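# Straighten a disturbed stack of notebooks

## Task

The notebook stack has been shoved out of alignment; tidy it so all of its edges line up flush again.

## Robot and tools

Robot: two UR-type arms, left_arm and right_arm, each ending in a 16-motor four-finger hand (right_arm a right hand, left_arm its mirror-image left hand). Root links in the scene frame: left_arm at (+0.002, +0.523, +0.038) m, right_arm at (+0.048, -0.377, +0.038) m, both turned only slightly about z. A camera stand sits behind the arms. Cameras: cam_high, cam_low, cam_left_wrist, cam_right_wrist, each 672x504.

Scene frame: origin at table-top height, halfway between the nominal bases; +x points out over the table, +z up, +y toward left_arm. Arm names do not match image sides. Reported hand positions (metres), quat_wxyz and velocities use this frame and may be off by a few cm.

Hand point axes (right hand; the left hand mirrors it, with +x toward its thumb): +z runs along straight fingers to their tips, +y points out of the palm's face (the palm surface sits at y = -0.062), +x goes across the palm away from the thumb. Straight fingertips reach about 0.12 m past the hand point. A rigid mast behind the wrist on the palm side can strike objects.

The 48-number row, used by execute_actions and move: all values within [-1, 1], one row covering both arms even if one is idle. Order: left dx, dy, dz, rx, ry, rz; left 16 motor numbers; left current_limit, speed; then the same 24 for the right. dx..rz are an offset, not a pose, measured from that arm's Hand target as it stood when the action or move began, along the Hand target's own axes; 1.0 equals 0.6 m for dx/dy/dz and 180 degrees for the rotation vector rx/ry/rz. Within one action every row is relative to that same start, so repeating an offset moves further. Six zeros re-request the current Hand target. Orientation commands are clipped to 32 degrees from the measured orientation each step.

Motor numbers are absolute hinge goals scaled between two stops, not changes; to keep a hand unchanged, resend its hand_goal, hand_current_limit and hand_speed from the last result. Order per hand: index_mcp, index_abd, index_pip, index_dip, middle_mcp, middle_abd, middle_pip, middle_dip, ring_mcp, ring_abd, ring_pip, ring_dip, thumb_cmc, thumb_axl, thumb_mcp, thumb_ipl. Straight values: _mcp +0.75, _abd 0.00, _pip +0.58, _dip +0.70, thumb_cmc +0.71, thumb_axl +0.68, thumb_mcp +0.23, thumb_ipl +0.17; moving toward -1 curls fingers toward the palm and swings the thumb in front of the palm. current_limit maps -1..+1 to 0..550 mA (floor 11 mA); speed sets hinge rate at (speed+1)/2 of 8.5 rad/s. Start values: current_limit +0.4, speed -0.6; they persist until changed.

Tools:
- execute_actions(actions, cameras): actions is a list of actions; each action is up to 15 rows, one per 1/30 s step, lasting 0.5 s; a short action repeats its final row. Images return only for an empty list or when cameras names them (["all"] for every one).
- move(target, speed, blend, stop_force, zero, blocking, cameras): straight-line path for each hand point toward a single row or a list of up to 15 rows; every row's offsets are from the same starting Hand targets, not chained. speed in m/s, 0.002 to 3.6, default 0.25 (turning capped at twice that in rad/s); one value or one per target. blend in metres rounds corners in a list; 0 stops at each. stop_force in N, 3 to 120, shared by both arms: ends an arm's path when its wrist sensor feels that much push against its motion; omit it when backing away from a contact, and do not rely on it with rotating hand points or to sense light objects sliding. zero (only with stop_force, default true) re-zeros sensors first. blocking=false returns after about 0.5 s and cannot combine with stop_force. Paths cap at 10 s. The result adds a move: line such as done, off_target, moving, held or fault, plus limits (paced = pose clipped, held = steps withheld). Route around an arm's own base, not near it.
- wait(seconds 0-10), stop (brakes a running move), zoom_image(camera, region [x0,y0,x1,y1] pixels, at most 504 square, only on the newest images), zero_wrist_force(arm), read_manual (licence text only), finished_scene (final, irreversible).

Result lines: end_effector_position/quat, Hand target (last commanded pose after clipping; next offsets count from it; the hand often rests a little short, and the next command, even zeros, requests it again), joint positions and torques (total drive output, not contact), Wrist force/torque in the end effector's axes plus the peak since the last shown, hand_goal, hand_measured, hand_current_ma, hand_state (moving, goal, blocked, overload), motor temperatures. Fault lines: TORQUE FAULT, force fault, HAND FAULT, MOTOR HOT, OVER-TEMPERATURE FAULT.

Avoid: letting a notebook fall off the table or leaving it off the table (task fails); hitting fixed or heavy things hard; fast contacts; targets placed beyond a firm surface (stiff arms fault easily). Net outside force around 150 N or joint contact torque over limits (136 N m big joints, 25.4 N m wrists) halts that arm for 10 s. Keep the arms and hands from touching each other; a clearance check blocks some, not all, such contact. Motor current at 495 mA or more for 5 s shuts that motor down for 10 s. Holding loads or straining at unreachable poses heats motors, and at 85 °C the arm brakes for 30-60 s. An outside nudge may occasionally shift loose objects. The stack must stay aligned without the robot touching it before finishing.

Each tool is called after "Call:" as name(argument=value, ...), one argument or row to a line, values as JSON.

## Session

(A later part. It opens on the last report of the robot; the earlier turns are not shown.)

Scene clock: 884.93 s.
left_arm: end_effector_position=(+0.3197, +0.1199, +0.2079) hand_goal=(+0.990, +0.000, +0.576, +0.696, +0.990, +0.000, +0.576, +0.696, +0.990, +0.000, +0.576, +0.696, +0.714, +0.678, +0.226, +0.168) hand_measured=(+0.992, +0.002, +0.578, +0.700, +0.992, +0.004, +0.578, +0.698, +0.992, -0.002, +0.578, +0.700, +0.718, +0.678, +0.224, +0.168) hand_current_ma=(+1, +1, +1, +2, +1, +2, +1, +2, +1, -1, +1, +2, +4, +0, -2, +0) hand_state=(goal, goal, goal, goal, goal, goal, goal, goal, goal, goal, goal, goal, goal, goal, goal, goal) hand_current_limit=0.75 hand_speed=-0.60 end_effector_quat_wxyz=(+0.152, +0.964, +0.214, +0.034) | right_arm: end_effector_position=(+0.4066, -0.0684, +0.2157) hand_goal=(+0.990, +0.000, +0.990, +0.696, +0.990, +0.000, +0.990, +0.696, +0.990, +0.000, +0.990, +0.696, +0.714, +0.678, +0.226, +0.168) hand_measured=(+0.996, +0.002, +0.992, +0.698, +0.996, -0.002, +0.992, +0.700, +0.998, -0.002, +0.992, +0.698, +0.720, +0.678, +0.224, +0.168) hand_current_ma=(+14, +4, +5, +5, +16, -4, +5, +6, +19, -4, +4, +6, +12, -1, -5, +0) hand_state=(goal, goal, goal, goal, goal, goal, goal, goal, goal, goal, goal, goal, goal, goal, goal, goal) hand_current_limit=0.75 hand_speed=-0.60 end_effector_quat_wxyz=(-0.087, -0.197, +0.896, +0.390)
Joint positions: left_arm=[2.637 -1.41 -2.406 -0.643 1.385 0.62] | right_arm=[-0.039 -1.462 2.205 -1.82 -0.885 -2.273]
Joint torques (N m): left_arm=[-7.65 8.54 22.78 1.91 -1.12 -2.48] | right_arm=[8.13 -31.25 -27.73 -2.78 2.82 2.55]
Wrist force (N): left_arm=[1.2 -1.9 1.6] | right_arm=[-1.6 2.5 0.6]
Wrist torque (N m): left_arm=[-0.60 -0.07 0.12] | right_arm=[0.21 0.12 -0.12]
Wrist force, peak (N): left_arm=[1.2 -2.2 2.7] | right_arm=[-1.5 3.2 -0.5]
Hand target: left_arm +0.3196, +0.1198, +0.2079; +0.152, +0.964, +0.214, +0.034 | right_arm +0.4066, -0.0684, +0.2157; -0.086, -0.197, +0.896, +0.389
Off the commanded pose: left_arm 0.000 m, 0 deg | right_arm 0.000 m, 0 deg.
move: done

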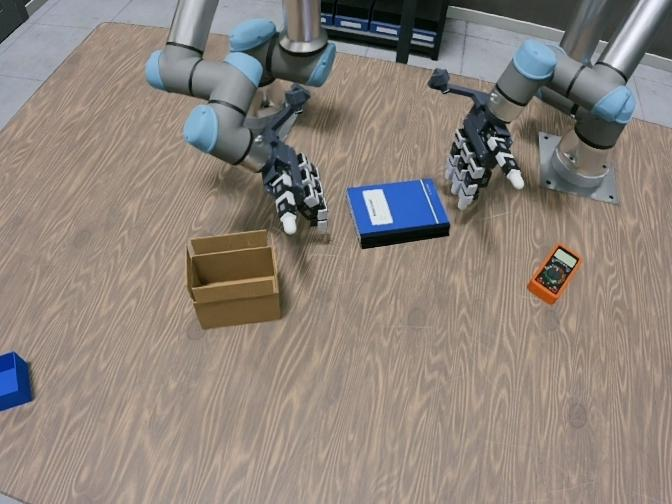

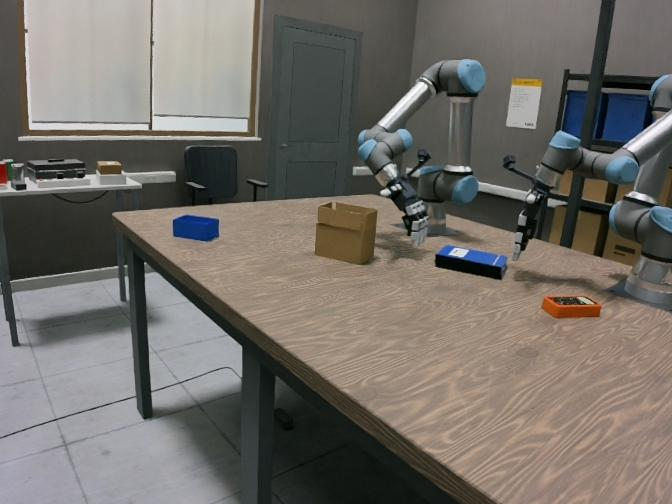

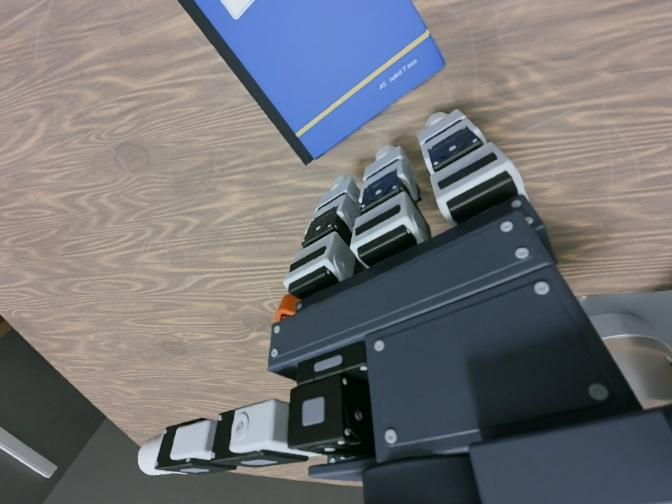

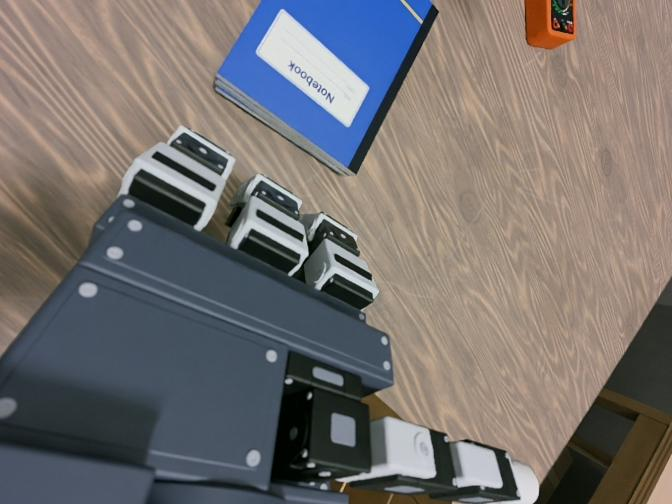

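Call:
zoom_image(
  camera="cam_left_wrist",
  region=[380, 0, 460, 80],
)

Call:
zoom_image(
  camera="cam_left_wrist",
  region=[270, 100, 350, 180],
)

Call:
zoom_image(
  camera="cam_right_wrist",
  region=[200, 50, 290, 140],
)

Call:
zoom_image(
  camera="cam_right_wrist",
  region=[300, 110, 380, 190],
)

Scaled by 6.300 from the camera's 672x504 image, which has a finer 960x720 frame.

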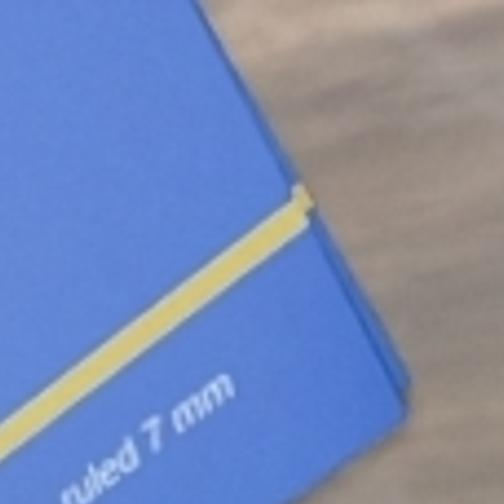

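Scaled by 6.300 from the camera's 672x504 image, which has a finer 960x720 frame.

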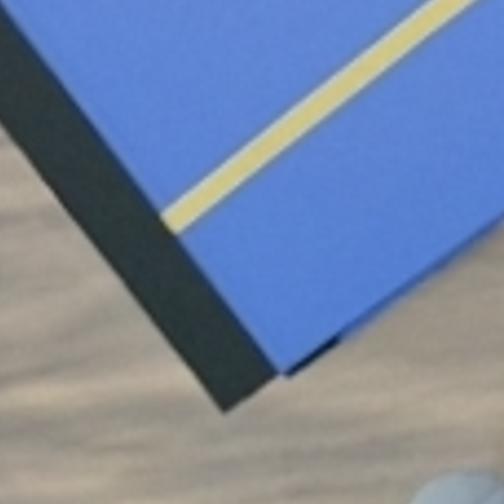

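Scaled by 5.600 from the camera's 672x504 image, which has a finer 960x720 frame.

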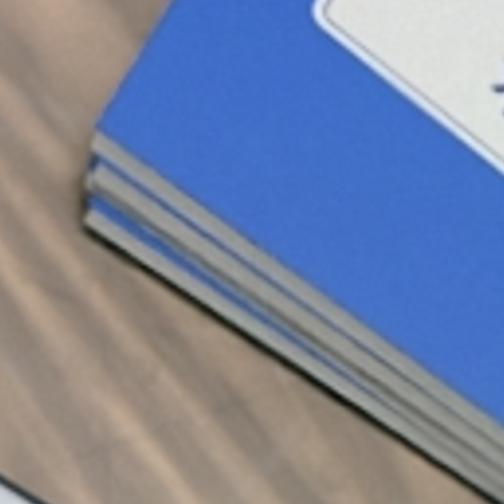

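Scaled by 6.300 from the camera's 672x504 image, which has a finer 960x720 frame.

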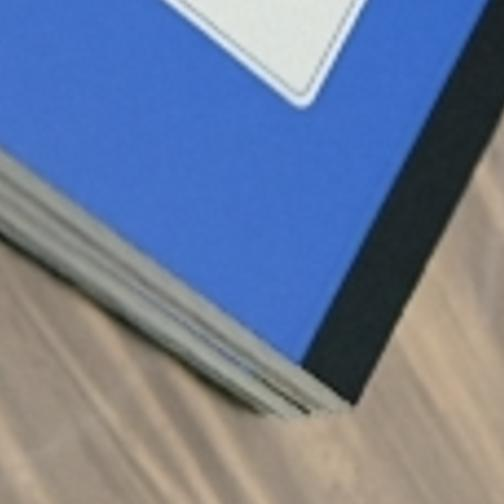

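Call:
move(
  target=[
    [0,-0.0308,0.095,0,0,0,0.99,0,0.576,0.696,0.99,0,0.576,0.696,0.99,0,0.576,0.696,0.714,0.678,0.226,0.168,0.75,-0.6,0,-0.0451,0.0421,0,0,0,0.99,0,0.99,0.696,0.99,0,0.99,0.696,0.99,0,0.99,0.696,0.714,0.678,0.226,0.168,0.75,-0.6],
    [0,0.0024,0.1058,0,0,0,0.99,0,0.576,0.696,0.99,0,0.576,0.696,0.99,0,0.576,0.696,0.714,0.678,0.226,0.168,0.75,-0.6,0,0.0331,0.1259,0,0,0,0.99,0,0.99,0.696,0.99,0,0.99,0.696,0.99,0,0.99,0.696,0.714,0.678,0.226,0.168,0.75,-0.6],
  ],
  speed=[0.1,0.06],
)

Call:
move(
  target=[0,0.0095,0.0031,0,0,0,0.99,0,0.576,0.696,0.99,0,0.576,0.696,0.99,0,0.576,0.696,0.714,0.678,0.226,0.168,0.75,-0.6,0,0.0068,0.0073,0,0,0,0.99,0,0.99,0.696,0.99,0,0.99,0.696,0.99,0,0.99,0.696,0.714,0.678,0.226,0.168,0.75,-0.6],
  speed=0.03,
)

Scene clock: 913.27 s.
left_arm: end_effector_position=(+0.3285, +0.1008, +0.1479) hand_goal=(+0.990, +0.000, +0.576, +0.696, +0.990, +0.000, +0.576, +0.696, +0.990, +0.000, +0.576, +0.696, +0.714, +0.678, +0.226, +0.168) hand_measured=(+1.000, +0.000, +0.600, +0.708, +1.000, +0.000, +0.596, +0.704, +1.000, -0.002, +0.590, +0.702, +0.718, +0.678, +0.224, +0.168) hand_current_ma=(+10, +0, +34, +12, +10, +0, +26, +7, +10, -1, +17, +5, +4, +0, -2, +0) hand_state=(goal, goal, blocked, goal, goal, goal, goal, goal, goal, goal, goal, goal, goal, goal, goal, goal) hand_current_limit=0.75 hand_speed=-0.60 end_effector_quat_wxyz=(+0.152, +0.964, +0.214, +0.034) | right_arm: end_effector_position=(+0.3775, -0.0059, +0.1787) hand_goal=(+0.990, +0.000, +0.990, +0.696, +0.990, +0.000, +0.990, +0.696, +0.990, +0.000, +0.990, +0.696, +0.714, +0.678, +0.226, +0.168) hand_measured=(+0.996, +0.002, +0.992, +0.698, +0.996, -0.002, +0.992, +0.700, +0.998, -0.002, +0.992, +0.698, +0.720, +0.678, +0.224, +0.168) hand_current_ma=(+14, +4, +5, +5, +15, -4, +5, +6, +18, -4, +4, +6, +12, -1, -5, +0) hand_state=(goal, goal, goal, goal, goal, goal, goal, goal, goal, goal, goal, goal, goal, goal, goal, goal) hand_current_limit=0.75 hand_speed=-0.60 end_effector_quat_wxyz=(-0.087, -0.197, +0.896, +0.390)
Joint positions: left_arm=[2.601 -1.619 -2.436 -0.398 1.394 0.585] | right_arm=[0.109 -1.387 2.292 -2.099 -0.823 -2.095]
Joint torques (N m): left_arm=[5.26 20.17 7.86 5.59 0.87 1.96] | right_arm=[-8.62 -16.36 -25.83 -0.81 -0.36 -2.66]
Motor temperatures (°C): left_arm=[30 31 32 48 35 40] | right_arm=[37 33 40 45 42 40]
Wrist force (N): left_arm=[0.9 -4.4 -7.0] | right_arm=[-1.1 2.7 0.8]
Wrist torque (N m): left_arm=[0.63 -0.23 0.20] | right_arm=[0.24 0.07 0.01]
Wrist force, peak (N): left_arm=[0.6 3.0 -15.3] | right_arm=[-1.1 3.2 1.3]
Hand target: left_arm +0.3285, +0.1009, +0.1479; +0.152, +0.964, +0.214, +0.034 | right_arm +0.3777, -0.0059, +0.1788; -0.086, -0.197, +0.896, +0.389
Off the commanded pose: left_arm 0.000 m, 0 deg | right_arm 0.000 m, 0 deg.
move: done

Scene clock: 914.03 s.
left_arm: end_effector_position=(+0.3311, +0.0954, +0.1479) hand_goal=(+0.990, +0.000, +0.576, +0.696, +0.990, +0.000, +0.576, +0.696, +0.990, +0.000, +0.576, +0.696, +0.714, +0.678, +0.226, +0.168) hand_measured=(+1.000, -0.002, +0.644, +0.726, +1.000, -0.002, +0.642, +0.720, +1.000, -0.004, +0.640, +0.716, +0.718, +0.678, +0.224, +0.168) hand_current_ma=(+12, -1, +164, +48, +11, +0, +155, +35, +11, -2, +147, +29, +4, +0, -2, +0) hand_state=(goal, goal, blocked, blocked, goal, goal, blocked, blocked, goal, goal, blocked, blocked, goal, goal, goal, goal) hand_current_limit=0.75 hand_speed=-0.60 end_effector_quat_wxyz=(+0.152, +0.964, +0.214, +0.034) | right_arm: end_effector_position=(+0.3752, -0.0005, +0.1788) hand_goal=(+0.990, +0.000, +0.990, +0.696, +0.990, +0.000, +0.990, +0.696, +0.990, +0.000, +0.990, +0.696, +0.714, +0.678, +0.226, +0.168) hand_measured=(+1.000, -0.002, +1.000, +0.716, +1.000, -0.006, +1.000, +0.718, +1.000, -0.006, +1.000, +0.730, +0.720, +0.678, +0.224, +0.168) hand_current_ma=(+25, -2, +23, +54, +26, -11, +24, +66, +27, -12, +24, +104, +12, -1, -5, +0) hand_state=(goal, goal, goal, goal, goal, goal, goal, blocked, goal, goal, goal, blocked, goal, goal, goal, goal) hand_current_limit=0.75 hand_speed=-0.60 end_effector_quat_wxyz=(-0.086, -0.197, +0.896, +0.389)
Joint positions: left_arm=[2.592 -1.633 -2.421 -0.397 1.397 0.576] | right_arm=[0.123 -1.386 2.295 -2.115 -0.818 -2.077]
Joint torques (N m): left_arm=[0.5 19.02 10.74 7.83 -1.54 0.06] | right_arm=[6.35 -2.01 7.66 2.64 4.45 -2.09]
Wrist force (N): left_arm=[0.7 -16.8 -23.4] | right_arm=[-0.5 1.2 -38.0]
Wrist torque (N m): left_arm=[3.27 -0.54 0.54] | right_arm=[5.38 1.29 -0.12]
Wrist force, peak (N): left_arm=[0.6 -16.5 -25.1] | right_arm=[-0.5 1.2 -38.0]
Hand target: left_arm +0.3311, +0.0955, +0.1479; +0.152, +0.964, +0.214, +0.034 | right_arm +0.3752, -0.0005, +0.1788; -0.086, -0.197, +0.896, +0.389
Off the commanded pose: left_arm 0.000 m, 0 deg | right_arm 0.000 m, 0 deg.
move: done

Call:
move(
  target=[0,0.0008,-0.0024,0,0,0,0.99,0,0.576,0.696,0.99,0,0.576,0.696,0.99,0,0.576,0.696,0.714,0.678,0.226,0.168,0.75,-0.6,0,0.0018,-0.0017,0,0,0,0.99,0,0.99,0.696,0.99,0,0.99,0.696,0.99,0,0.99,0.696,0.714,0.678,0.226,0.168,0.75,-0.6],
  speed=0.03,
)

Call:
move(
  target=[0,0.005,0.0008,0,0,0,0.99,0,0.576,0.696,0.99,0,0.576,0.696,0.99,0,0.576,0.696,0.714,0.678,0.226,0.168,0.75,-0.6,0,0.004,0.0031,0,0,0,0.99,0,0.99,0.696,0.99,0,0.99,0.696,0.99,0,0.99,0.696,0.714,0.678,0.226,0.168,0.75,-0.6],
  speed=0.03,
)

Call:
move(
  target=[0,0.0005,-0.0016,0,0,0,0.99,0,0.576,0.696,0.99,0,0.576,0.696,0.99,0,0.576,0.696,0.714,0.678,0.226,0.168,0.75,-0.6,0,0.0012,-0.0011,0,0,0,0.99,0,0.99,0.696,0.99,0,0.99,0.696,0.99,0,0.99,0.696,0.714,0.678,0.226,0.168,0.75,-0.6],
  speed=0.03,
  cameras=["cam_high", "cam_left_wrist", "cam_right_wrist"],
)

Scene clock: 921.27 s.
left_arm: end_effector_position=(+0.3311, +0.0954, +0.1494) hand_goal=(+0.990, +0.000, +0.576, +0.696, +0.990, +0.000, +0.576, +0.696, +0.990, +0.000, +0.576, +0.696, +0.714, +0.678, +0.226, +0.168) hand_measured=(+1.000, +0.002, +0.644, +0.726, +1.000, +0.002, +0.642, +0.720, +1.000, -0.002, +0.640, +0.716, +0.718, +0.678, +0.224, +0.168) hand_current_ma=(+12, +1, +164, +48, +11, +1, +155, +35, +11, -1, +147, +29, +4, +0, -2, +0) hand_state=(goal, goal, blocked, blocked, goal, goal, blocked, blocked, goal, goal, blocked, blocked, goal, goal, goal, goal) hand_current_limit=0.75 hand_speed=-0.60 end_effector_quat_wxyz=(+0.152, +0.964, +0.214, +0.034) | right_arm: end_effector_position=(+0.3751, -0.0005, +0.1802) hand_goal=(+0.990, +0.000, +0.990, +0.696, +0.990, +0.000, +0.990, +0.696, +0.990, +0.000, +0.990, +0.696, +0.714, +0.678, +0.226, +0.168) hand_measured=(+1.000, +0.002, +1.000, +0.716, +1.000, -0.002, +1.000, +0.720, +1.000, -0.004, +1.000, +0.730, +0.720, +0.678, +0.224, +0.168) hand_current_ma=(+25, +4, +23, +56, +26, -5, +24, +70, +27, -6, +24, +106, +12, -1, -5, +0) hand_state=(goal, goal, goal, goal, goal, goal, goal, blocked, goal, goal, goal, blocked, goal, goal, goal, goal) hand_current_limit=0.75 hand_speed=-0.60 end_effector_quat_wxyz=(-0.087, -0.197, +0.896, +0.389)
Joint positions: left_arm=[2.592 -1.628 -2.419 -0.403 1.397 0.576] | right_arm=[0.123 -1.39 2.294 -2.11 -0.818 -2.077]
Joint torques (N m): left_arm=[2.36 20.93 30.19 5.87 -4.02 1.82] | right_arm=[2.43 -35.02 -24.06 -0.38 6.31 -2.76]
Wrist force (N): left_arm=[2.0 -19.3 -1.2] | right_arm=[-0.4 -11.3 -9.3]
Wrist torque (N m): left_arm=[1.00 -0.09 0.68] | right_arm=[2.30 0.53 -0.44]
Wrist force, peak (N): left_arm=[0.3 -16.7 -22.8] | right_arm=[-1.3 2.3 -39.6]
Hand target: left_arm +0.3311, +0.0954, +0.1494; +0.152, +0.964, +0.214, +0.034 | right_arm +0.3752, -0.0005, +0.1802; -0.086, -0.197, +0.896, +0.389
Off the commanded pose: left_arm 0.000 m, 0 deg | right_arm 0.000 m, 0 deg.
move: done

Scene clock: 922.03 s.
left_arm: end_effector_position=(+0.3323, +0.0927, +0.1498) hand_goal=(+0.990, +0.000, +0.576, +0.696, +0.990, +0.000, +0.576, +0.696, +0.990, +0.000, +0.576, +0.696, +0.714, +0.678, +0.226, +0.168) hand_measured=(+1.002, +0.002, +0.694, +0.728, +1.002, +0.002, +0.696, +0.722, +1.002, -0.002, +0.694, +0.720, +0.718, +0.678, +0.224, +0.168) hand_current_ma=(+14, +1, +362, +55, +13, +1, +368, +40, +13, +0, +364, +38, +4, +0, -2, +0) hand_state=(goal, goal, blocked, blocked, goal, goal, blocked, blocked, goal, goal, blocked, blocked, goal, goal, goal, goal) hand_current_limit=0.75 hand_speed=-0.60 end_effector_quat_wxyz=(+0.152, +0.964, +0.214, +0.034) | right_arm: end_effector_position=(+0.3739, +0.0022, +0.1807) hand_goal=(+0.990, +0.000, +0.990, +0.696, +0.990, +0.000, +0.990, +0.696, +0.990, +0.000, +0.990, +0.696, +0.714, +0.678, +0.226, +0.168) hand_measured=(+1.002, +0.002, +1.000, +0.730, +1.002, -0.004, +1.000, +0.736, +1.002, -0.006, +1.000, +0.742, +0.720, +0.678, +0.224, +0.168) hand_current_ma=(+29, +2, +25, +108, +30, -7, +25, +130, +31, -9, +25, +154, +12, -1, -5, +0) hand_state=(goal, goal, goal, blocked, goal, goal, goal, blocked, goal, goal, goal, blocked, goal, goal, goal, goal) hand_current_limit=0.75 hand_speed=-0.60 end_effector_quat_wxyz=(-0.086, -0.197, +0.896, +0.389)
Joint positions: left_arm=[2.587 -1.634 -2.411 -0.404 1.398 0.572] | right_arm=[0.13 -1.39 2.294 -2.117 -0.815 -2.068]
Joint torques (N m): left_arm=[-10.53 26.95 36.25 13.72 -5.94 -1.03] | right_arm=[21.18 -34.06 2.9 2.94 12.82 0.24]
Wrist force (N): left_arm=[2.2 -46.5 -10.4] | right_arm=[-0.3 -34.8 -30.5]
Wrist torque (N m): left_arm=[3.66 -0.38 1.18] | right_arm=[5.90 0.84 -1.05]
Wrist force, peak (N): left_arm=[2.0 -47.0 -10.3] | right_arm=[-0.2 -34.6 -30.8]
Hand target: left_arm +0.3323, +0.0927, +0.1499; +0.152, +0.964, +0.214, +0.034 | right_arm +0.3739, +0.0022, +0.1807; -0.086, -0.197, +0.896, +0.389
Off the commanded pose: left_arm 0.000 m, 0 deg | right_arm 0.000 m, 0 deg.
move: done

Scene clock: 922.73 s.
left_arm: end_effector_position=(+0.3323, +0.0927, +0.1509) hand_goal=(+0.990, +0.000, +0.576, +0.696, +0.990, +0.000, +0.576, +0.696, +0.990, +0.000, +0.576, +0.696, +0.714, +0.678, +0.226, +0.168) hand_measured=(+1.002, +0.002, +0.694, +0.728, +1.002, +0.002, +0.696, +0.722, +1.002, -0.002, +0.696, +0.720, +0.718, +0.678, +0.224, +0.168) hand_current_ma=(+14, +1, +365, +55, +13, +1, +370, +40, +13, +0, +368, +38, +4, +0, -2, +0) hand_state=(goal, goal, blocked, blocked, goal, goal, blocked, blocked, goal, goal, blocked, blocked, goal, goal, goal, goal) hand_current_limit=0.75 hand_speed=-0.60 end_effector_quat_wxyz=(+0.152, +0.964, +0.214, +0.034) | right_arm: end_effector_position=(+0.3739, +0.0022, +0.1817) hand_goal=(+0.990, +0.000, +0.990, +0.696, +0.990, +0.000, +0.990, +0.696, +0.990, +0.000, +0.990, +0.696, +0.714, +0.678, +0.226, +0.168) hand_measured=(+1.002, +0.002, +1.000, +0.730, +1.002, -0.004, +1.000, +0.736, +1.002, -0.006, +1.000, +0.742, +0.720, +0.678, +0.224, +0.168) hand_current_ma=(+30, +2, +25, +109, +30, -7, +25, +131, +31, -9, +25, +155, +12, -1, -5, +0) hand_state=(goal, goal, goal, blocked, goal, goal, goal, blocked, goal, goal, goal, blocked, goal, goal, goal, goal) hand_current_limit=0.75 hand_speed=-0.60 end_effector_quat_wxyz=(-0.086, -0.197, +0.896, +0.389)
Joint positions: left_arm=[2.587 -1.631 -2.41 -0.408 1.398 0.572] | right_arm=[0.13 -1.393 2.294 -2.113 -0.815 -2.069]
Joint torques (N m): left_arm=[0.59 25.75 43.79 11.88 -8.31 2.69] | right_arm=[14.27 -32.49 -18.67 2.86 12.36 -2.45]
Wrist force (N): left_arm=[2.1 -46.8 -10.2] | right_arm=[-0.3 -33.7 -30.2]
Wrist torque (N m): left_arm=[3.62 -0.39 1.17] | right_arm=[5.86 0.82 -1.02]
Wrist force, peak (N): left_arm=[2.2 -46.9 -10.5] | right_arm=[-0.6 -34.8 -30.6]
Hand target: left_arm +0.3323, +0.0927, +0.1509; +0.152, +0.964, +0.214, +0.034 | right_arm +0.3739, +0.0022, +0.1817; -0.086, -0.197, +0.896, +0.389
Off the commanded pose: left_arm 0.000 m, 0 deg | right_arm 0.000 m, 0 deg.
move: done
Images, in order (width x height): cam_high 672x504, cam_left_wrist 672x504, cam_right_wrist 672x504.

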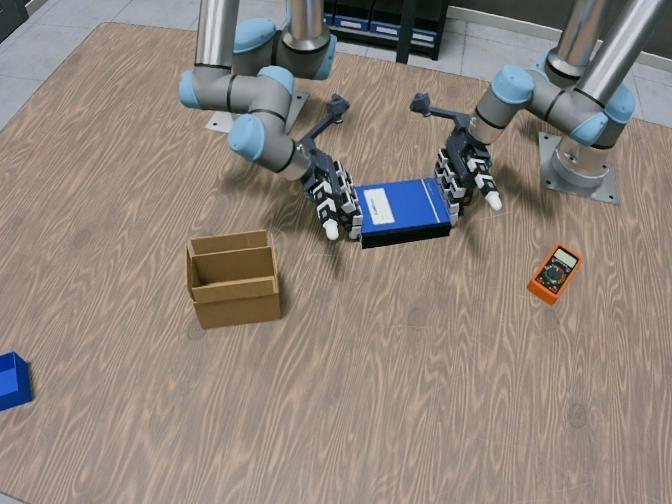

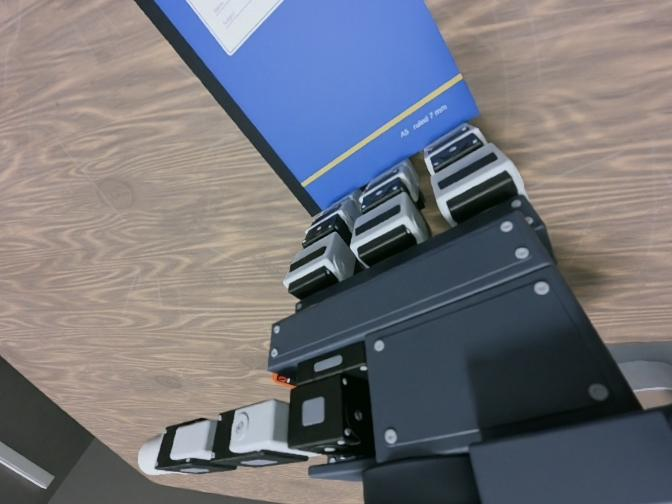

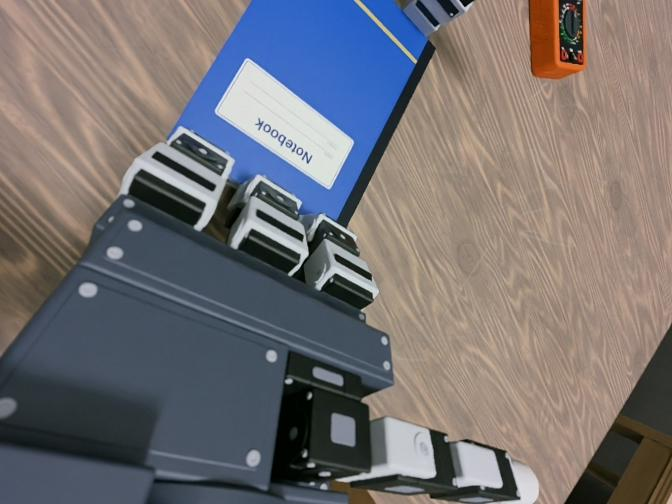

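Call:
move(
  target=[
    [0,-0.0008,0.0024,0,0,0,0.99,0,0.576,0.696,0.99,0,0.576,0.696,0.99,0,0.576,0.696,0.714,0.678,0.226,0.168,0.75,-0.6,0,-0.0018,0.0017,0,0,0,0.99,0,0.99,0.696,0.99,0,0.99,0.696,0.99,0,0.99,0.696,0.714,0.678,0.226,0.168,0.75,-0.6],
    [0,-0.0484,-0.0131,0,0,0,0.99,0,0.576,0.696,0.99,0,0.576,0.696,0.99,0,0.576,0.696,0.714,0.678,0.226,0.168,0.75,-0.6,0,-0.0359,-0.0349,0,0,0,0.99,0,0.99,0.696,0.99,0,0.99,0.696,0.99,0,0.99,0.696,0.714,0.678,0.226,0.168,0.75,-0.6],
    [0,-0.0227,-0.0923,0,0,0,0.99,0,0.576,0.696,0.99,0,0.576,0.696,0.99,0,0.576,0.696,0.714,0.678,0.226,0.168,0.75,-0.6,0,0.0251,-0.0917,0,0,0,0.99,0,0.99,0.696,0.99,0,0.99,0.696,0.99,0,0.99,0.696,0.714,0.678,0.226,0.168,0.75,-0.6],
  ],
  speed=[0.02,0.03,0.12],
  cameras=["all"],
)

Call:
zoom_image(
  camera="cam_left_wrist",
  region=[370, 0, 470, 90],
)

Call:
zoom_image(
  camera="cam_left_wrist",
  region=[270, 90, 350, 180],
)

Call:
zoom_image(
  camera="cam_right_wrist",
  region=[200, 50, 290, 140],
)

Call:
zoom_image(
  camera="cam_right_wrist",
  region=[300, 110, 380, 190],
)

Call:
zoom_image(
  camera="cam_high",
  region=[340, 170, 400, 250],
)

Call:
zoom_image(
  camera="cam_high",
  region=[400, 170, 460, 250],
)

Scene clock: 934.83 s.
left_arm: end_effector_position=(+0.3196, +0.1199, +0.1994) hand_goal=(+0.990, +0.000, +0.576, +0.696, +0.990, +0.000, +0.576, +0.696, +0.990, +0.000, +0.576, +0.696, +0.714, +0.678, +0.226, +0.168) hand_measured=(+0.992, +0.002, +0.578, +0.700, +0.992, +0.002, +0.578, +0.698, +0.992, -0.002, +0.578, +0.700, +0.718, +0.678, +0.224, +0.168) hand_current_ma=(+1, +1, +1, +2, +1, +1, +1, +2, +1, -1, +1, +2, +4, +0, -2, +0) hand_state=(goal, goal, goal, goal, goal, goal, goal, goal, goal, goal, goal, goal, goal, goal, goal, goal) hand_current_limit=0.75 hand_speed=-0.60 end_effector_quat_wxyz=(+0.152, +0.964, +0.214, +0.034) | right_arm: end_effector_position=(+0.3866, -0.0250, +0.2303) hand_goal=(+0.990, +0.000, +0.990, +0.696, +0.990, +0.000, +0.990, +0.696, +0.990, +0.000, +0.990, +0.696, +0.714, +0.678, +0.226, +0.168) hand_measured=(+0.996, +0.002, +0.992, +0.698, +0.996, -0.004, +0.992, +0.700, +0.998, -0.002, +0.992, +0.698, +0.720, +0.678, +0.224, +0.168) hand_current_ma=(+15, +1, +5, +5, +16, -5, +5, +6, +19, -5, +4, +6, +12, -1, -5, +0) hand_state=(goal, goal, goal, goal, goal, goal, goal, goal, goal, goal, goal, goal, goal, goal, goal, goal) hand_current_limit=0.75 hand_speed=-0.60 end_effector_quat_wxyz=(-0.086, -0.197, +0.896, +0.389)
Joint positions: left_arm=[2.637 -1.429 -2.419 -0.611 1.385 0.62] | right_arm=[0.063 -1.502 2.224 -1.878 -0.841 -2.153]
Joint torques (N m): left_arm=[7.29 15.93 15.16 3.82 1.45 2.81] | right_arm=[-8.78 -16.86 -8.16 -1.24 -0.41 -2.27]
Wrist force (N): left_arm=[1.0 -2.7 1.2] | right_arm=[-0.4 0.8 0.5]
Wrist torque (N m): left_arm=[-0.67 -0.05 0.17] | right_arm=[0.00 -0.01 -0.03]
Wrist force, peak (N): left_arm=[2.2 -46.9 -10.2] | right_arm=[-0.2 -33.9 -30.5]
Hand target: left_arm +0.3196, +0.1199, +0.1994; +0.152, +0.964, +0.214, +0.034 | right_arm +0.3866, -0.0250, +0.2302; -0.086, -0.197, +0.896, +0.389
Off the commanded pose: left_arm 0.000 m, 0 deg | right_arm 0.000 m, 0 deg.
move: done

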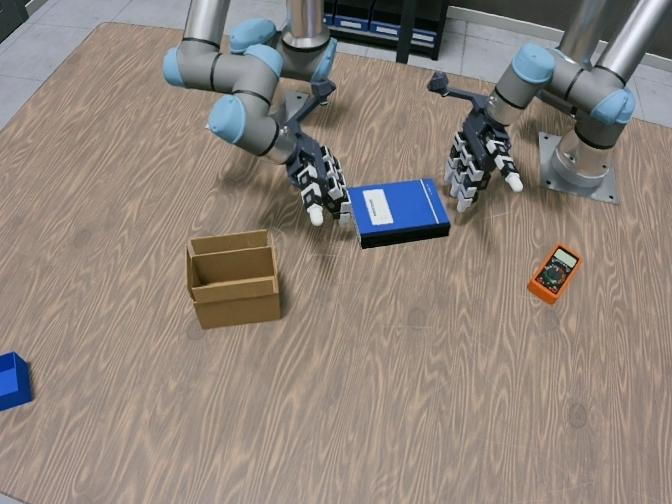

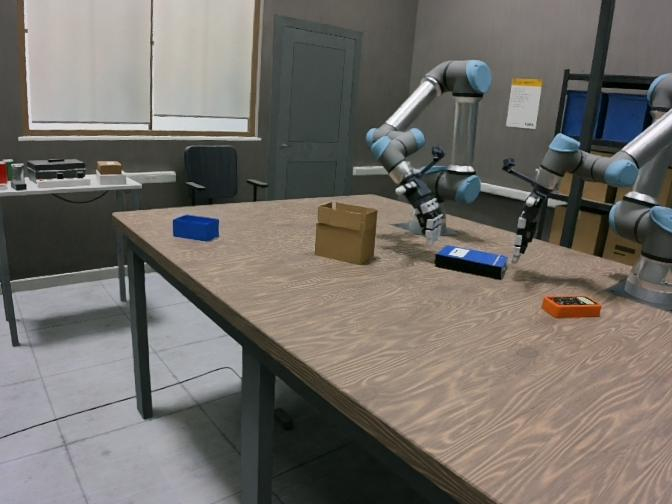

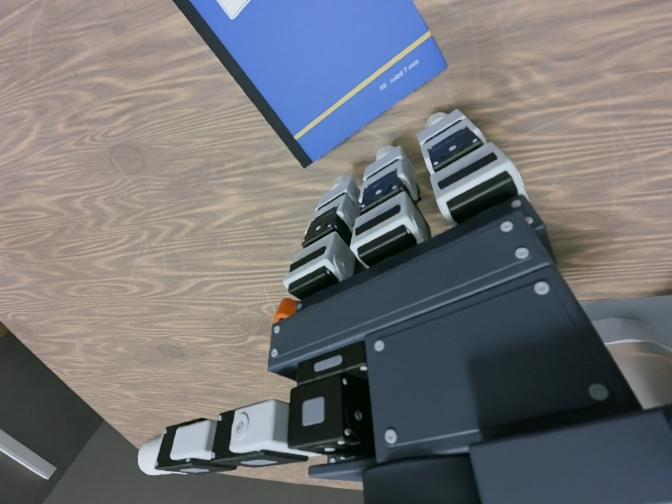

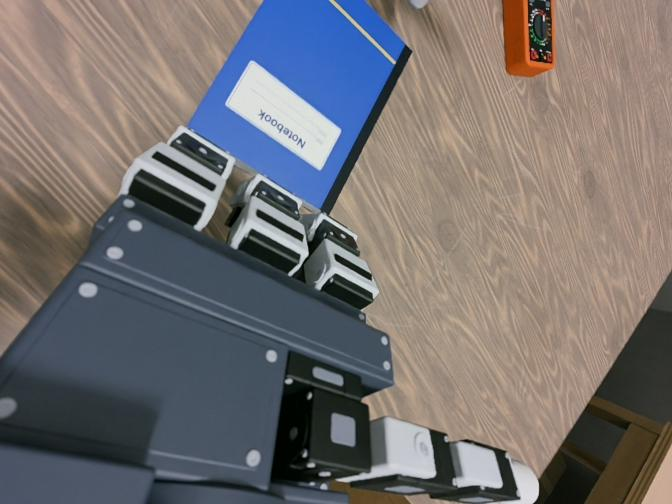

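Scaled by 5.040 from the camera's 672x504 image, which has a finer 960x720 frame.

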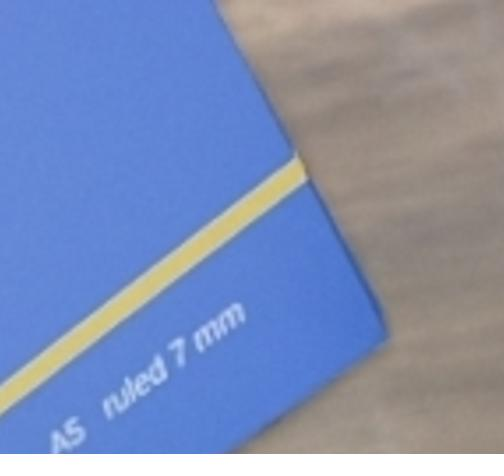

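Scaled by 5.600 from the camera's 672x504 image, which has a finer 960x720 frame.

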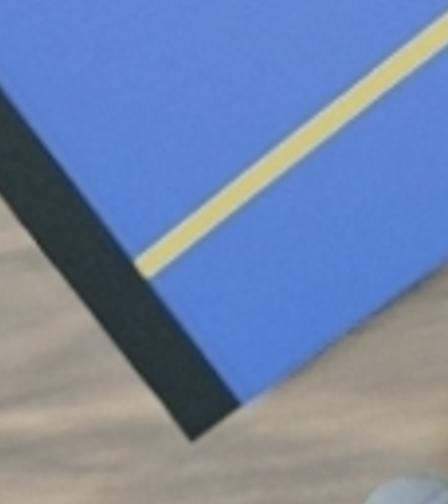

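Scaled by 5.600 from the camera's 672x504 image, which has a finer 960x720 frame.

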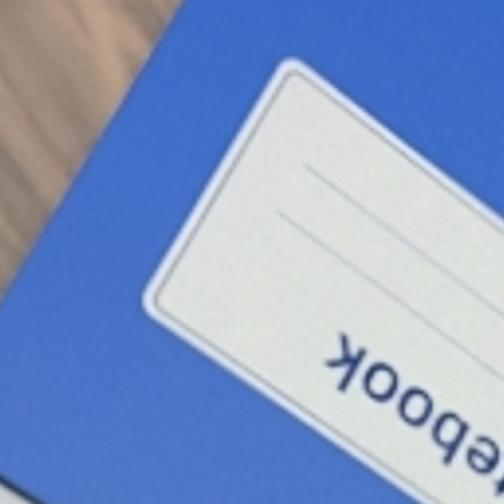

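Scaled by 6.300 from the camera's 672x504 image, which has a finer 960x720 frame.

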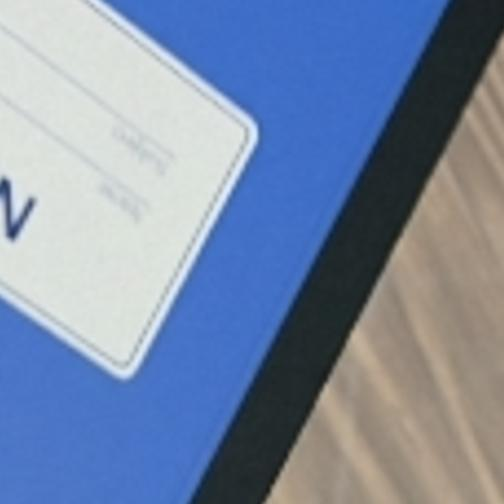

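Scaled by 6.300 from the camera's 672x504 image, which has a finer 960x720 frame.

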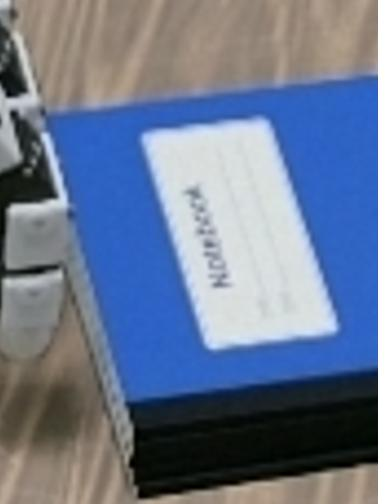

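Scaled by 6.300 from the camera's 672x504 image, which has a finer 960x720 frame.

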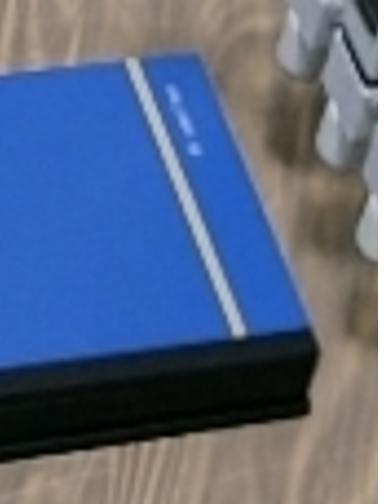

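Call:
zoom_image(
  camera="cam_high",
  region=[350, 215, 400, 255],
)

Call:
zoom_image(
  camera="cam_high",
  region=[410, 210, 460, 250],
)

Call:
zoom_image(
  camera="cam_low",
  region=[480, 245, 515, 285],
)

Scaled by 10.080 from the camera's 672x504 image, which has a finer 960x720 frame.

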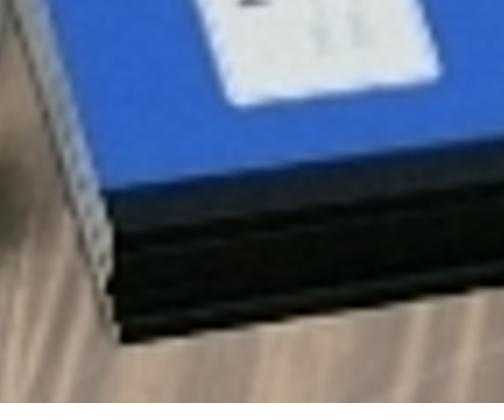

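Scaled by 10.080 from the camera's 672x504 image, which has a finer 960x720 frame.

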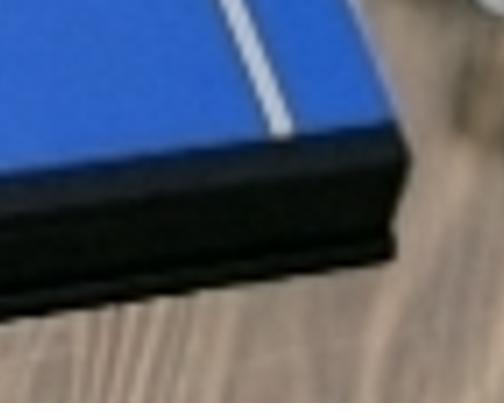

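Scaled by 12.600 from the camera's 672x504 image, which has a finer 960x720 frame.

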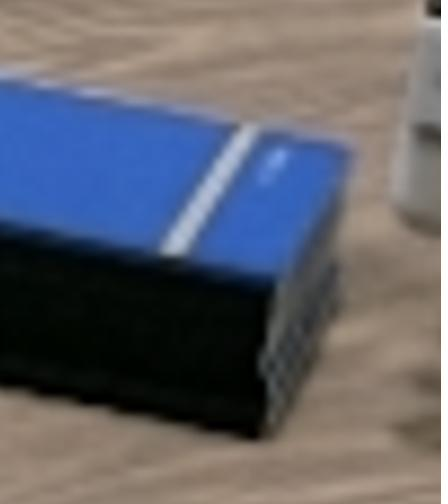

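Call:
move(
  target=[
    [0,0.0412,-0.1268,0,0,0,0.99,0,0.576,0.696,0.99,0,0.576,0.696,0.99,0,0.576,0.696,0.714,0.678,0.226,0.168,0.75,-0.6,0,0.1162,-0.2907,0,0,0,0.99,0,0.99,0.696,0.99,0,0.99,0.696,0.99,0,0.99,0.696,0.714,0.678,0.226,0.168,0.75,-0.6],
    [0.202,0.1679,-0.0926,-0.1263,-0.2710,0.4255,0.99,0,0.99,0.696,0.99,0,0.99,0.696,0.99,0,0.99,0.696,0.714,0.678,0.226,0.168,0.75,-0.6,0,0.1162,-0.2907,0,0,0,0.99,0,0.99,0.696,0.99,0,0.99,0.696,0.99,0,0.99,0.696,0.714,0.678,0.226,0.168,0.75,-0.6],
  ],
  speed=[0.2,0.3],
  cameras=["cam_high","cam_low"],
)

Scene clock: 960.17 s.
left_arm: end_effector_position=(+0.4626, +0.0998, +0.2834) hand_goal=(+0.990, +0.000, +0.990, +0.696, +0.990, +0.000, +0.990, +0.696, +0.990, +0.000, +0.990, +0.696, +0.714, +0.678, +0.226, +0.168) hand_measured=(+0.992, +0.002, +0.988, +0.700, +0.992, +0.002, +0.986, +0.698, +0.992, -0.002, +0.986, +0.700, +0.718, +0.678, +0.224, +0.168) hand_current_ma=(+1, +1, -2, +2, +1, +1, -2, +2, +1, -1, -2, +2, +4, +0, -2, +0) hand_state=(goal, goal, goal, goal, goal, goal, goal, goal, goal, goal, goal, goal, goal, goal, goal, goal) hand_current_limit=0.75 hand_speed=-0.60 end_effector_quat_wxyz=(+0.336, +0.774, -0.493, -0.214) | right_arm: end_effector_position=(+0.4204, -0.0976, +0.4001) hand_goal=(+0.990, +0.000, +0.990, +0.696, +0.990, +0.000, +0.990, +0.696, +0.990, +0.000, +0.990, +0.696, +0.714, +0.678, +0.226, +0.168) hand_measured=(+0.996, +0.002, +0.992, +0.698, +0.996, -0.004, +0.992, +0.700, +0.998, -0.002, +0.992, +0.698, +0.720, +0.678, +0.224, +0.168) hand_current_ma=(+15, +1, +4, +5, +16, -5, +5, +6, +19, -4, +4, +6, +13, -1, -5, +0) hand_state=(goal, goal, goal, goal, goal, goal, goal, goal, goal, goal, goal, goal, goal, goal, goal, goal) hand_current_limit=0.75 hand_speed=-0.60 end_effector_quat_wxyz=(-0.086, -0.197, +0.896, +0.389)
Joint positions: left_arm=[2.874 -2.214 -1.181 -2.007 1.088 2.629] | right_arm=[-0.103 -1.661 1.861 -1.233 -0.917 -2.344]
Joint torques (N m): left_arm=[10.74 38.55 28.21 -1.89 -3.25 2.86] | right_arm=[8.19 -7.74 -34.05 -0.5 2.76 2.63]
Wrist force (N): left_arm=[1.0 -3.1 2.2] | right_arm=[-1.0 0.4 0.7]
Wrist torque (N m): left_arm=[-0.94 0.01 0.22] | right_arm=[-0.08 0.10 -0.18]
Wrist force, peak (N): left_arm=[2.1 -3.3 1.6] | right_arm=[-0.4 -0.4 2.0]
Hand target: left_arm +0.4626, +0.0998, +0.2834; +0.336, +0.774, -0.493, -0.214 | right_arm +0.4204, -0.0976, +0.4001; -0.086, -0.197, +0.896, +0.389
Off the commanded pose: left_arm 0.000 m, 0 deg | right_arm 0.000 m, 0 deg.
move: done
Images, in order (width x height): cam_high 672x504, cam_low 672x504.

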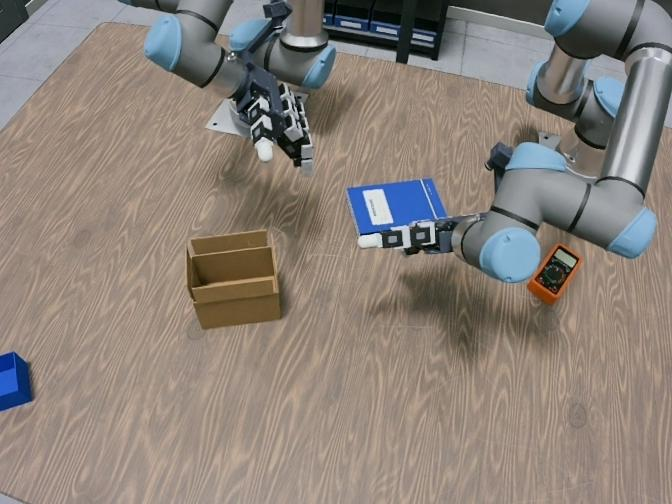

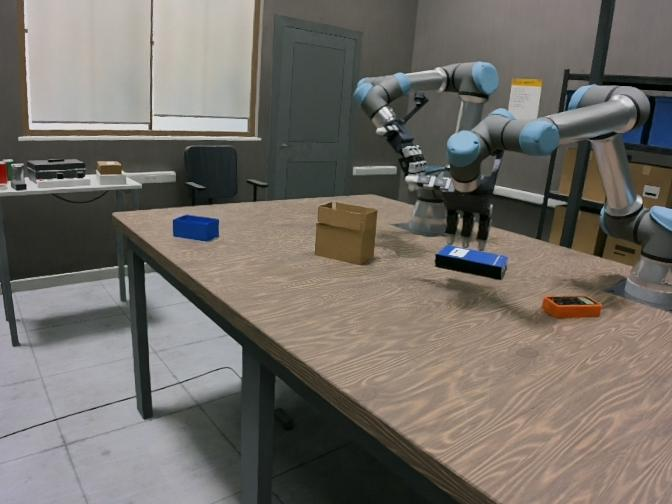

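Call:
move(
  target=[0,0,0,0,0,0,0.99,0,0.99,0.696,0.99,0,0.99,0.696,0.99,0,0.99,0.696,0.714,0.678,0.226,0.168,0.75,-0.6,0.1313,0.1827,0.1958,0.1263,-0.2710,0.4255,0.99,0,0.576,0.696,0.99,0,0.576,0.696,0.99,0,0.576,0.696,0.714,0.678,0.226,0.168,0.75,-0.6],
  speed=0.3,
)

Call:
move(
  target=[
    [0,-0.1267,0.1181,0,0,0,0.99,0,0.99,0.696,0.99,0,0.99,0.696,0.99,0,0.99,0.696,0.714,0.678,0.226,0.168,0.75,-0.6,0,-0.13,0.4002,0,0,0,0.99,0,0.576,0.696,0.99,0,0.576,0.696,0.99,0,0.576,0.696,0.714,0.678,0.226,0.168,0.75,-0.6],
    [0,-0.0248,0.2273,0,0,0,0.99,0,0.99,0.696,0.99,0,0.99,0.696,0.99,0,0.99,0.696,0.714,0.678,0.226,0.168,0.75,-0.6,0,-0.0583,0.4235,0,0,0,0.99,0,0.576,0.696,0.99,0,0.576,0.696,0.99,0,0.576,0.696,0.714,0.678,0.226,0.168,0.75,-0.6],
  ],
  speed=[0.15,0.06],
  cameras=["all"],
)

Scene clock: 977.57 s.
left_arm: end_effector_position=(+0.4626, +0.0998, +0.2834) hand_goal=(+0.990, +0.000, +0.990, +0.696, +0.990, +0.000, +0.990, +0.696, +0.990, +0.000, +0.990, +0.696, +0.714, +0.678, +0.226, +0.168) hand_measured=(+0.992, +0.002, +0.988, +0.700, +0.992, +0.002, +0.986, +0.698, +0.992, -0.002, +0.986, +0.700, +0.718, +0.678, +0.224, +0.168) hand_current_ma=(+1, +1, -2, +2, +1, +1, -2, +2, +1, -1, -2, +2, +4, +0, -2, +0) hand_state=(goal, goal, goal, goal, goal, goal, goal, goal, goal, goal, goal, goal, goal, goal, goal, goal) hand_current_limit=0.75 hand_speed=-0.60 end_effector_quat_wxyz=(+0.336, +0.774, -0.493, -0.214) | right_arm: end_effector_position=(+0.2815, +0.0153, +0.4004) hand_goal=(+0.990, +0.000, +0.576, +0.696, +0.990, +0.000, +0.576, +0.696, +0.990, +0.000, +0.576, +0.696, +0.714, +0.678, +0.226, +0.168) hand_measured=(+0.992, +0.002, +0.578, +0.698, +0.992, -0.002, +0.578, +0.700, +0.992, -0.002, +0.578, +0.698, +0.720, +0.678, +0.224, +0.168) hand_current_ma=(+2, +1, +5, +5, +2, -4, +5, +6, +2, -4, +4, +5, +13, -1, -5, +0) hand_state=(goal, goal, goal, goal, goal, goal, goal, goal, goal, goal, goal, goal, goal, goal, goal, goal) hand_current_limit=0.75 hand_speed=-0.60 end_effector_quat_wxyz=(+0.084, +0.532, +0.832, +0.131)
Joint positions: left_arm=[2.874 -2.214 -1.181 -2.007 1.088 2.629] | right_arm=[1 -1.937 2.017 -1.925 -1.722 0.494]
Joint torques (N m): left_arm=[10.41 39.28 28.26 -2 -2.98 2.77] | right_arm=[6.11 -15.83 -18.37 -3.49 -0.3 2.36]
Wrist force (N): left_arm=[1.2 -2.9 1.8] | right_arm=[-1.4 -0.1 0.8]
Wrist torque (N m): left_arm=[-0.89 -0.03 0.24] | right_arm=[-0.23 0.14 -0.05]
Wrist force, peak (N): left_arm=[1.2 -3.1 2.1] | right_arm=[-1.6 0.4 1.0]
Hand target: left_arm +0.4626, +0.0998, +0.2834; +0.336, +0.774, -0.493, -0.214 | right_arm +0.2815, +0.0152, +0.4004; +0.084, +0.532, +0.832, +0.131
Off the commanded pose: left_arm 0.000 m, 0 deg | right_arm 0.000 m, 0 deg.
move: done

Scene clock: 981.40 s.
left_arm: end_effector_position=(+0.3814, +0.0619, +0.1795) hand_goal=(+0.990, +0.000, +0.990, +0.696, +0.990, +0.000, +0.990, +0.696, +0.990, +0.000, +0.990, +0.696, +0.714, +0.678, +0.226, +0.168) hand_measured=(+0.992, +0.002, +0.988, +0.700, +0.992, +0.002, +0.988, +0.698, +0.992, -0.002, +0.988, +0.700, +0.718, +0.678, +0.224, +0.168) hand_current_ma=(+1, +1, -1, +2, +1, +1, -2, +2, +1, -1, -2, +2, +4, +0, -2, +0) hand_state=(goal, goal, goal, goal, goal, goal, goal, goal, goal, goal, goal, goal, goal, goal, goal, goal) hand_current_limit=0.75 hand_speed=-0.60 end_effector_quat_wxyz=(+0.336, +0.774, -0.493, -0.214) end_effector_velocity=(+0.002, +0.002, +0.000) end_effector_angular_velocity=(+0.002, +0.004, +0.001) | right_arm: end_effector_position=(+0.3222, +0.0342, +0.1478) hand_goal=(+0.990, +0.000, +0.576, +0.696, +0.990, +0.000, +0.576, +0.696, +0.990, +0.000, +0.576, +0.696, +0.714, +0.678, +0.226, +0.168) hand_measured=(+0.990, +0.002, +0.578, +0.698, +0.992, -0.002, +0.578, +0.700, +0.992, -0.002, +0.578, +0.698, +0.720, +0.678, +0.224, +0.168) hand_current_ma=(+2, +1, +5, +5, +2, -4, +5, +6, +2, -4, +4, +5, +13, -1, -5, +0) hand_state=(goal, goal, goal, goal, goal, goal, goal, goal, goal, goal, goal, goal, goal, goal, goal, goal) hand_current_limit=0.75 hand_speed=-0.60 end_effector_quat_wxyz=(+0.084, +0.532, +0.832, +0.131)
Joint positions: left_arm=[2.786 -2.191 -1.52 -1.653 1.033 2.55] | right_arm=[0.94 -1.494 2.412 -2.771 -1.706 0.437]
Joint velocities: left_arm=[0.004 -0.002 0.004 -0.007 0.002 0.002] | right_arm=[within noise]
Joint torques (N m): left_arm=[10.33 36.57 25.97 -1.55 0.82 2.75] | right_arm=[8.7 -33.82 -5.88 -4.74 0.16 1.95]
Wrist force (N): left_arm=[1.1 -2.6 2.0] | right_arm=[-1.3 0.6 0.7]
Wrist torque (N m): left_arm=[-0.86 -0.03 0.22] | right_arm=[-0.15 0.08 -0.10]
Wrist force, peak (N): left_arm=[0.7 -3.4 2.5] | right_arm=[-1.2 -0.6 1.9]
Hand target: left_arm +0.3815, +0.0620, +0.1794; +0.336, +0.774, -0.493, -0.214 | right_arm +0.3221, +0.0341, +0.1478; +0.084, +0.532, +0.832, +0.131
Off the commanded pose: left_arm 0.000 m, 0 deg | right_arm 0.000 m, 0 deg.
move: done

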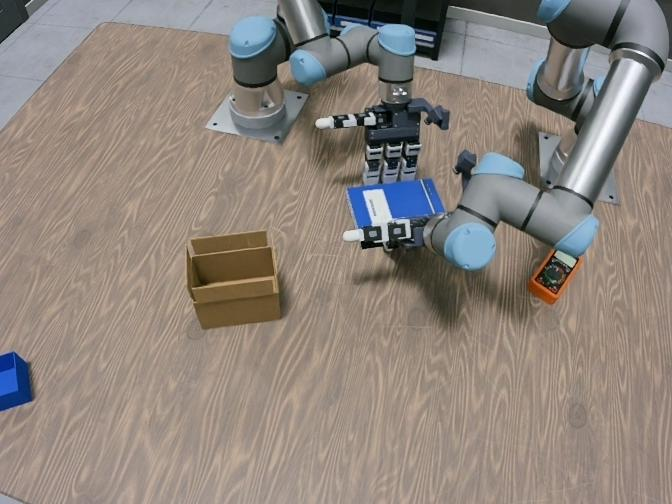

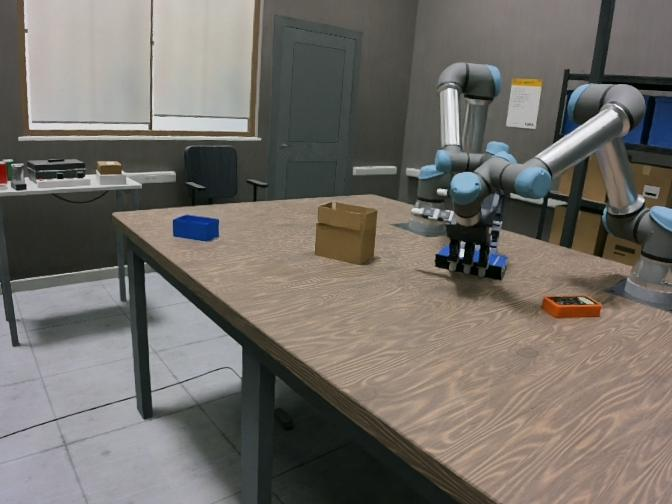

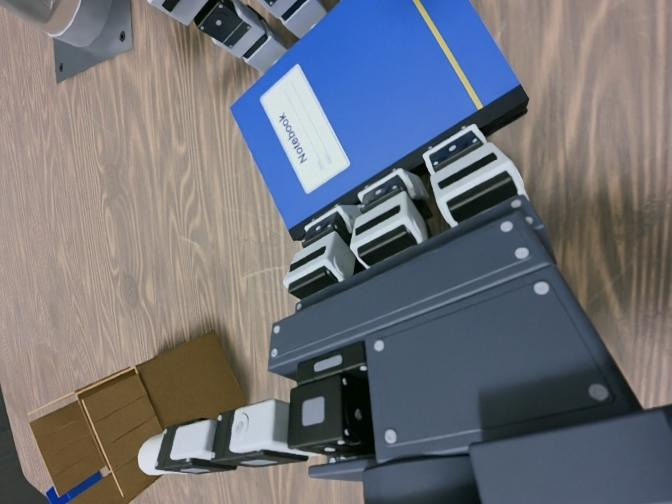

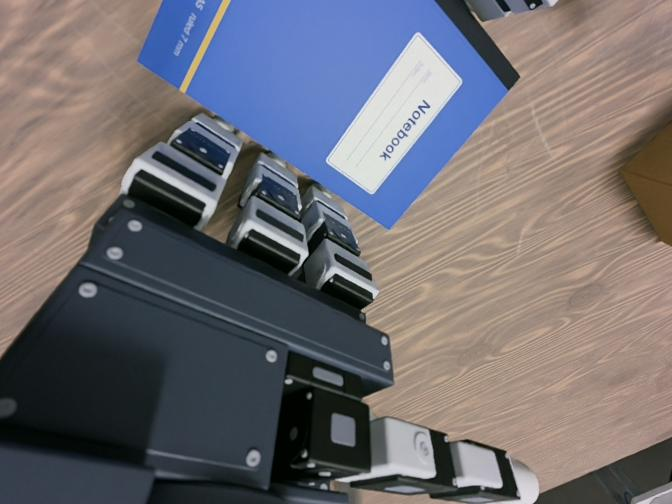

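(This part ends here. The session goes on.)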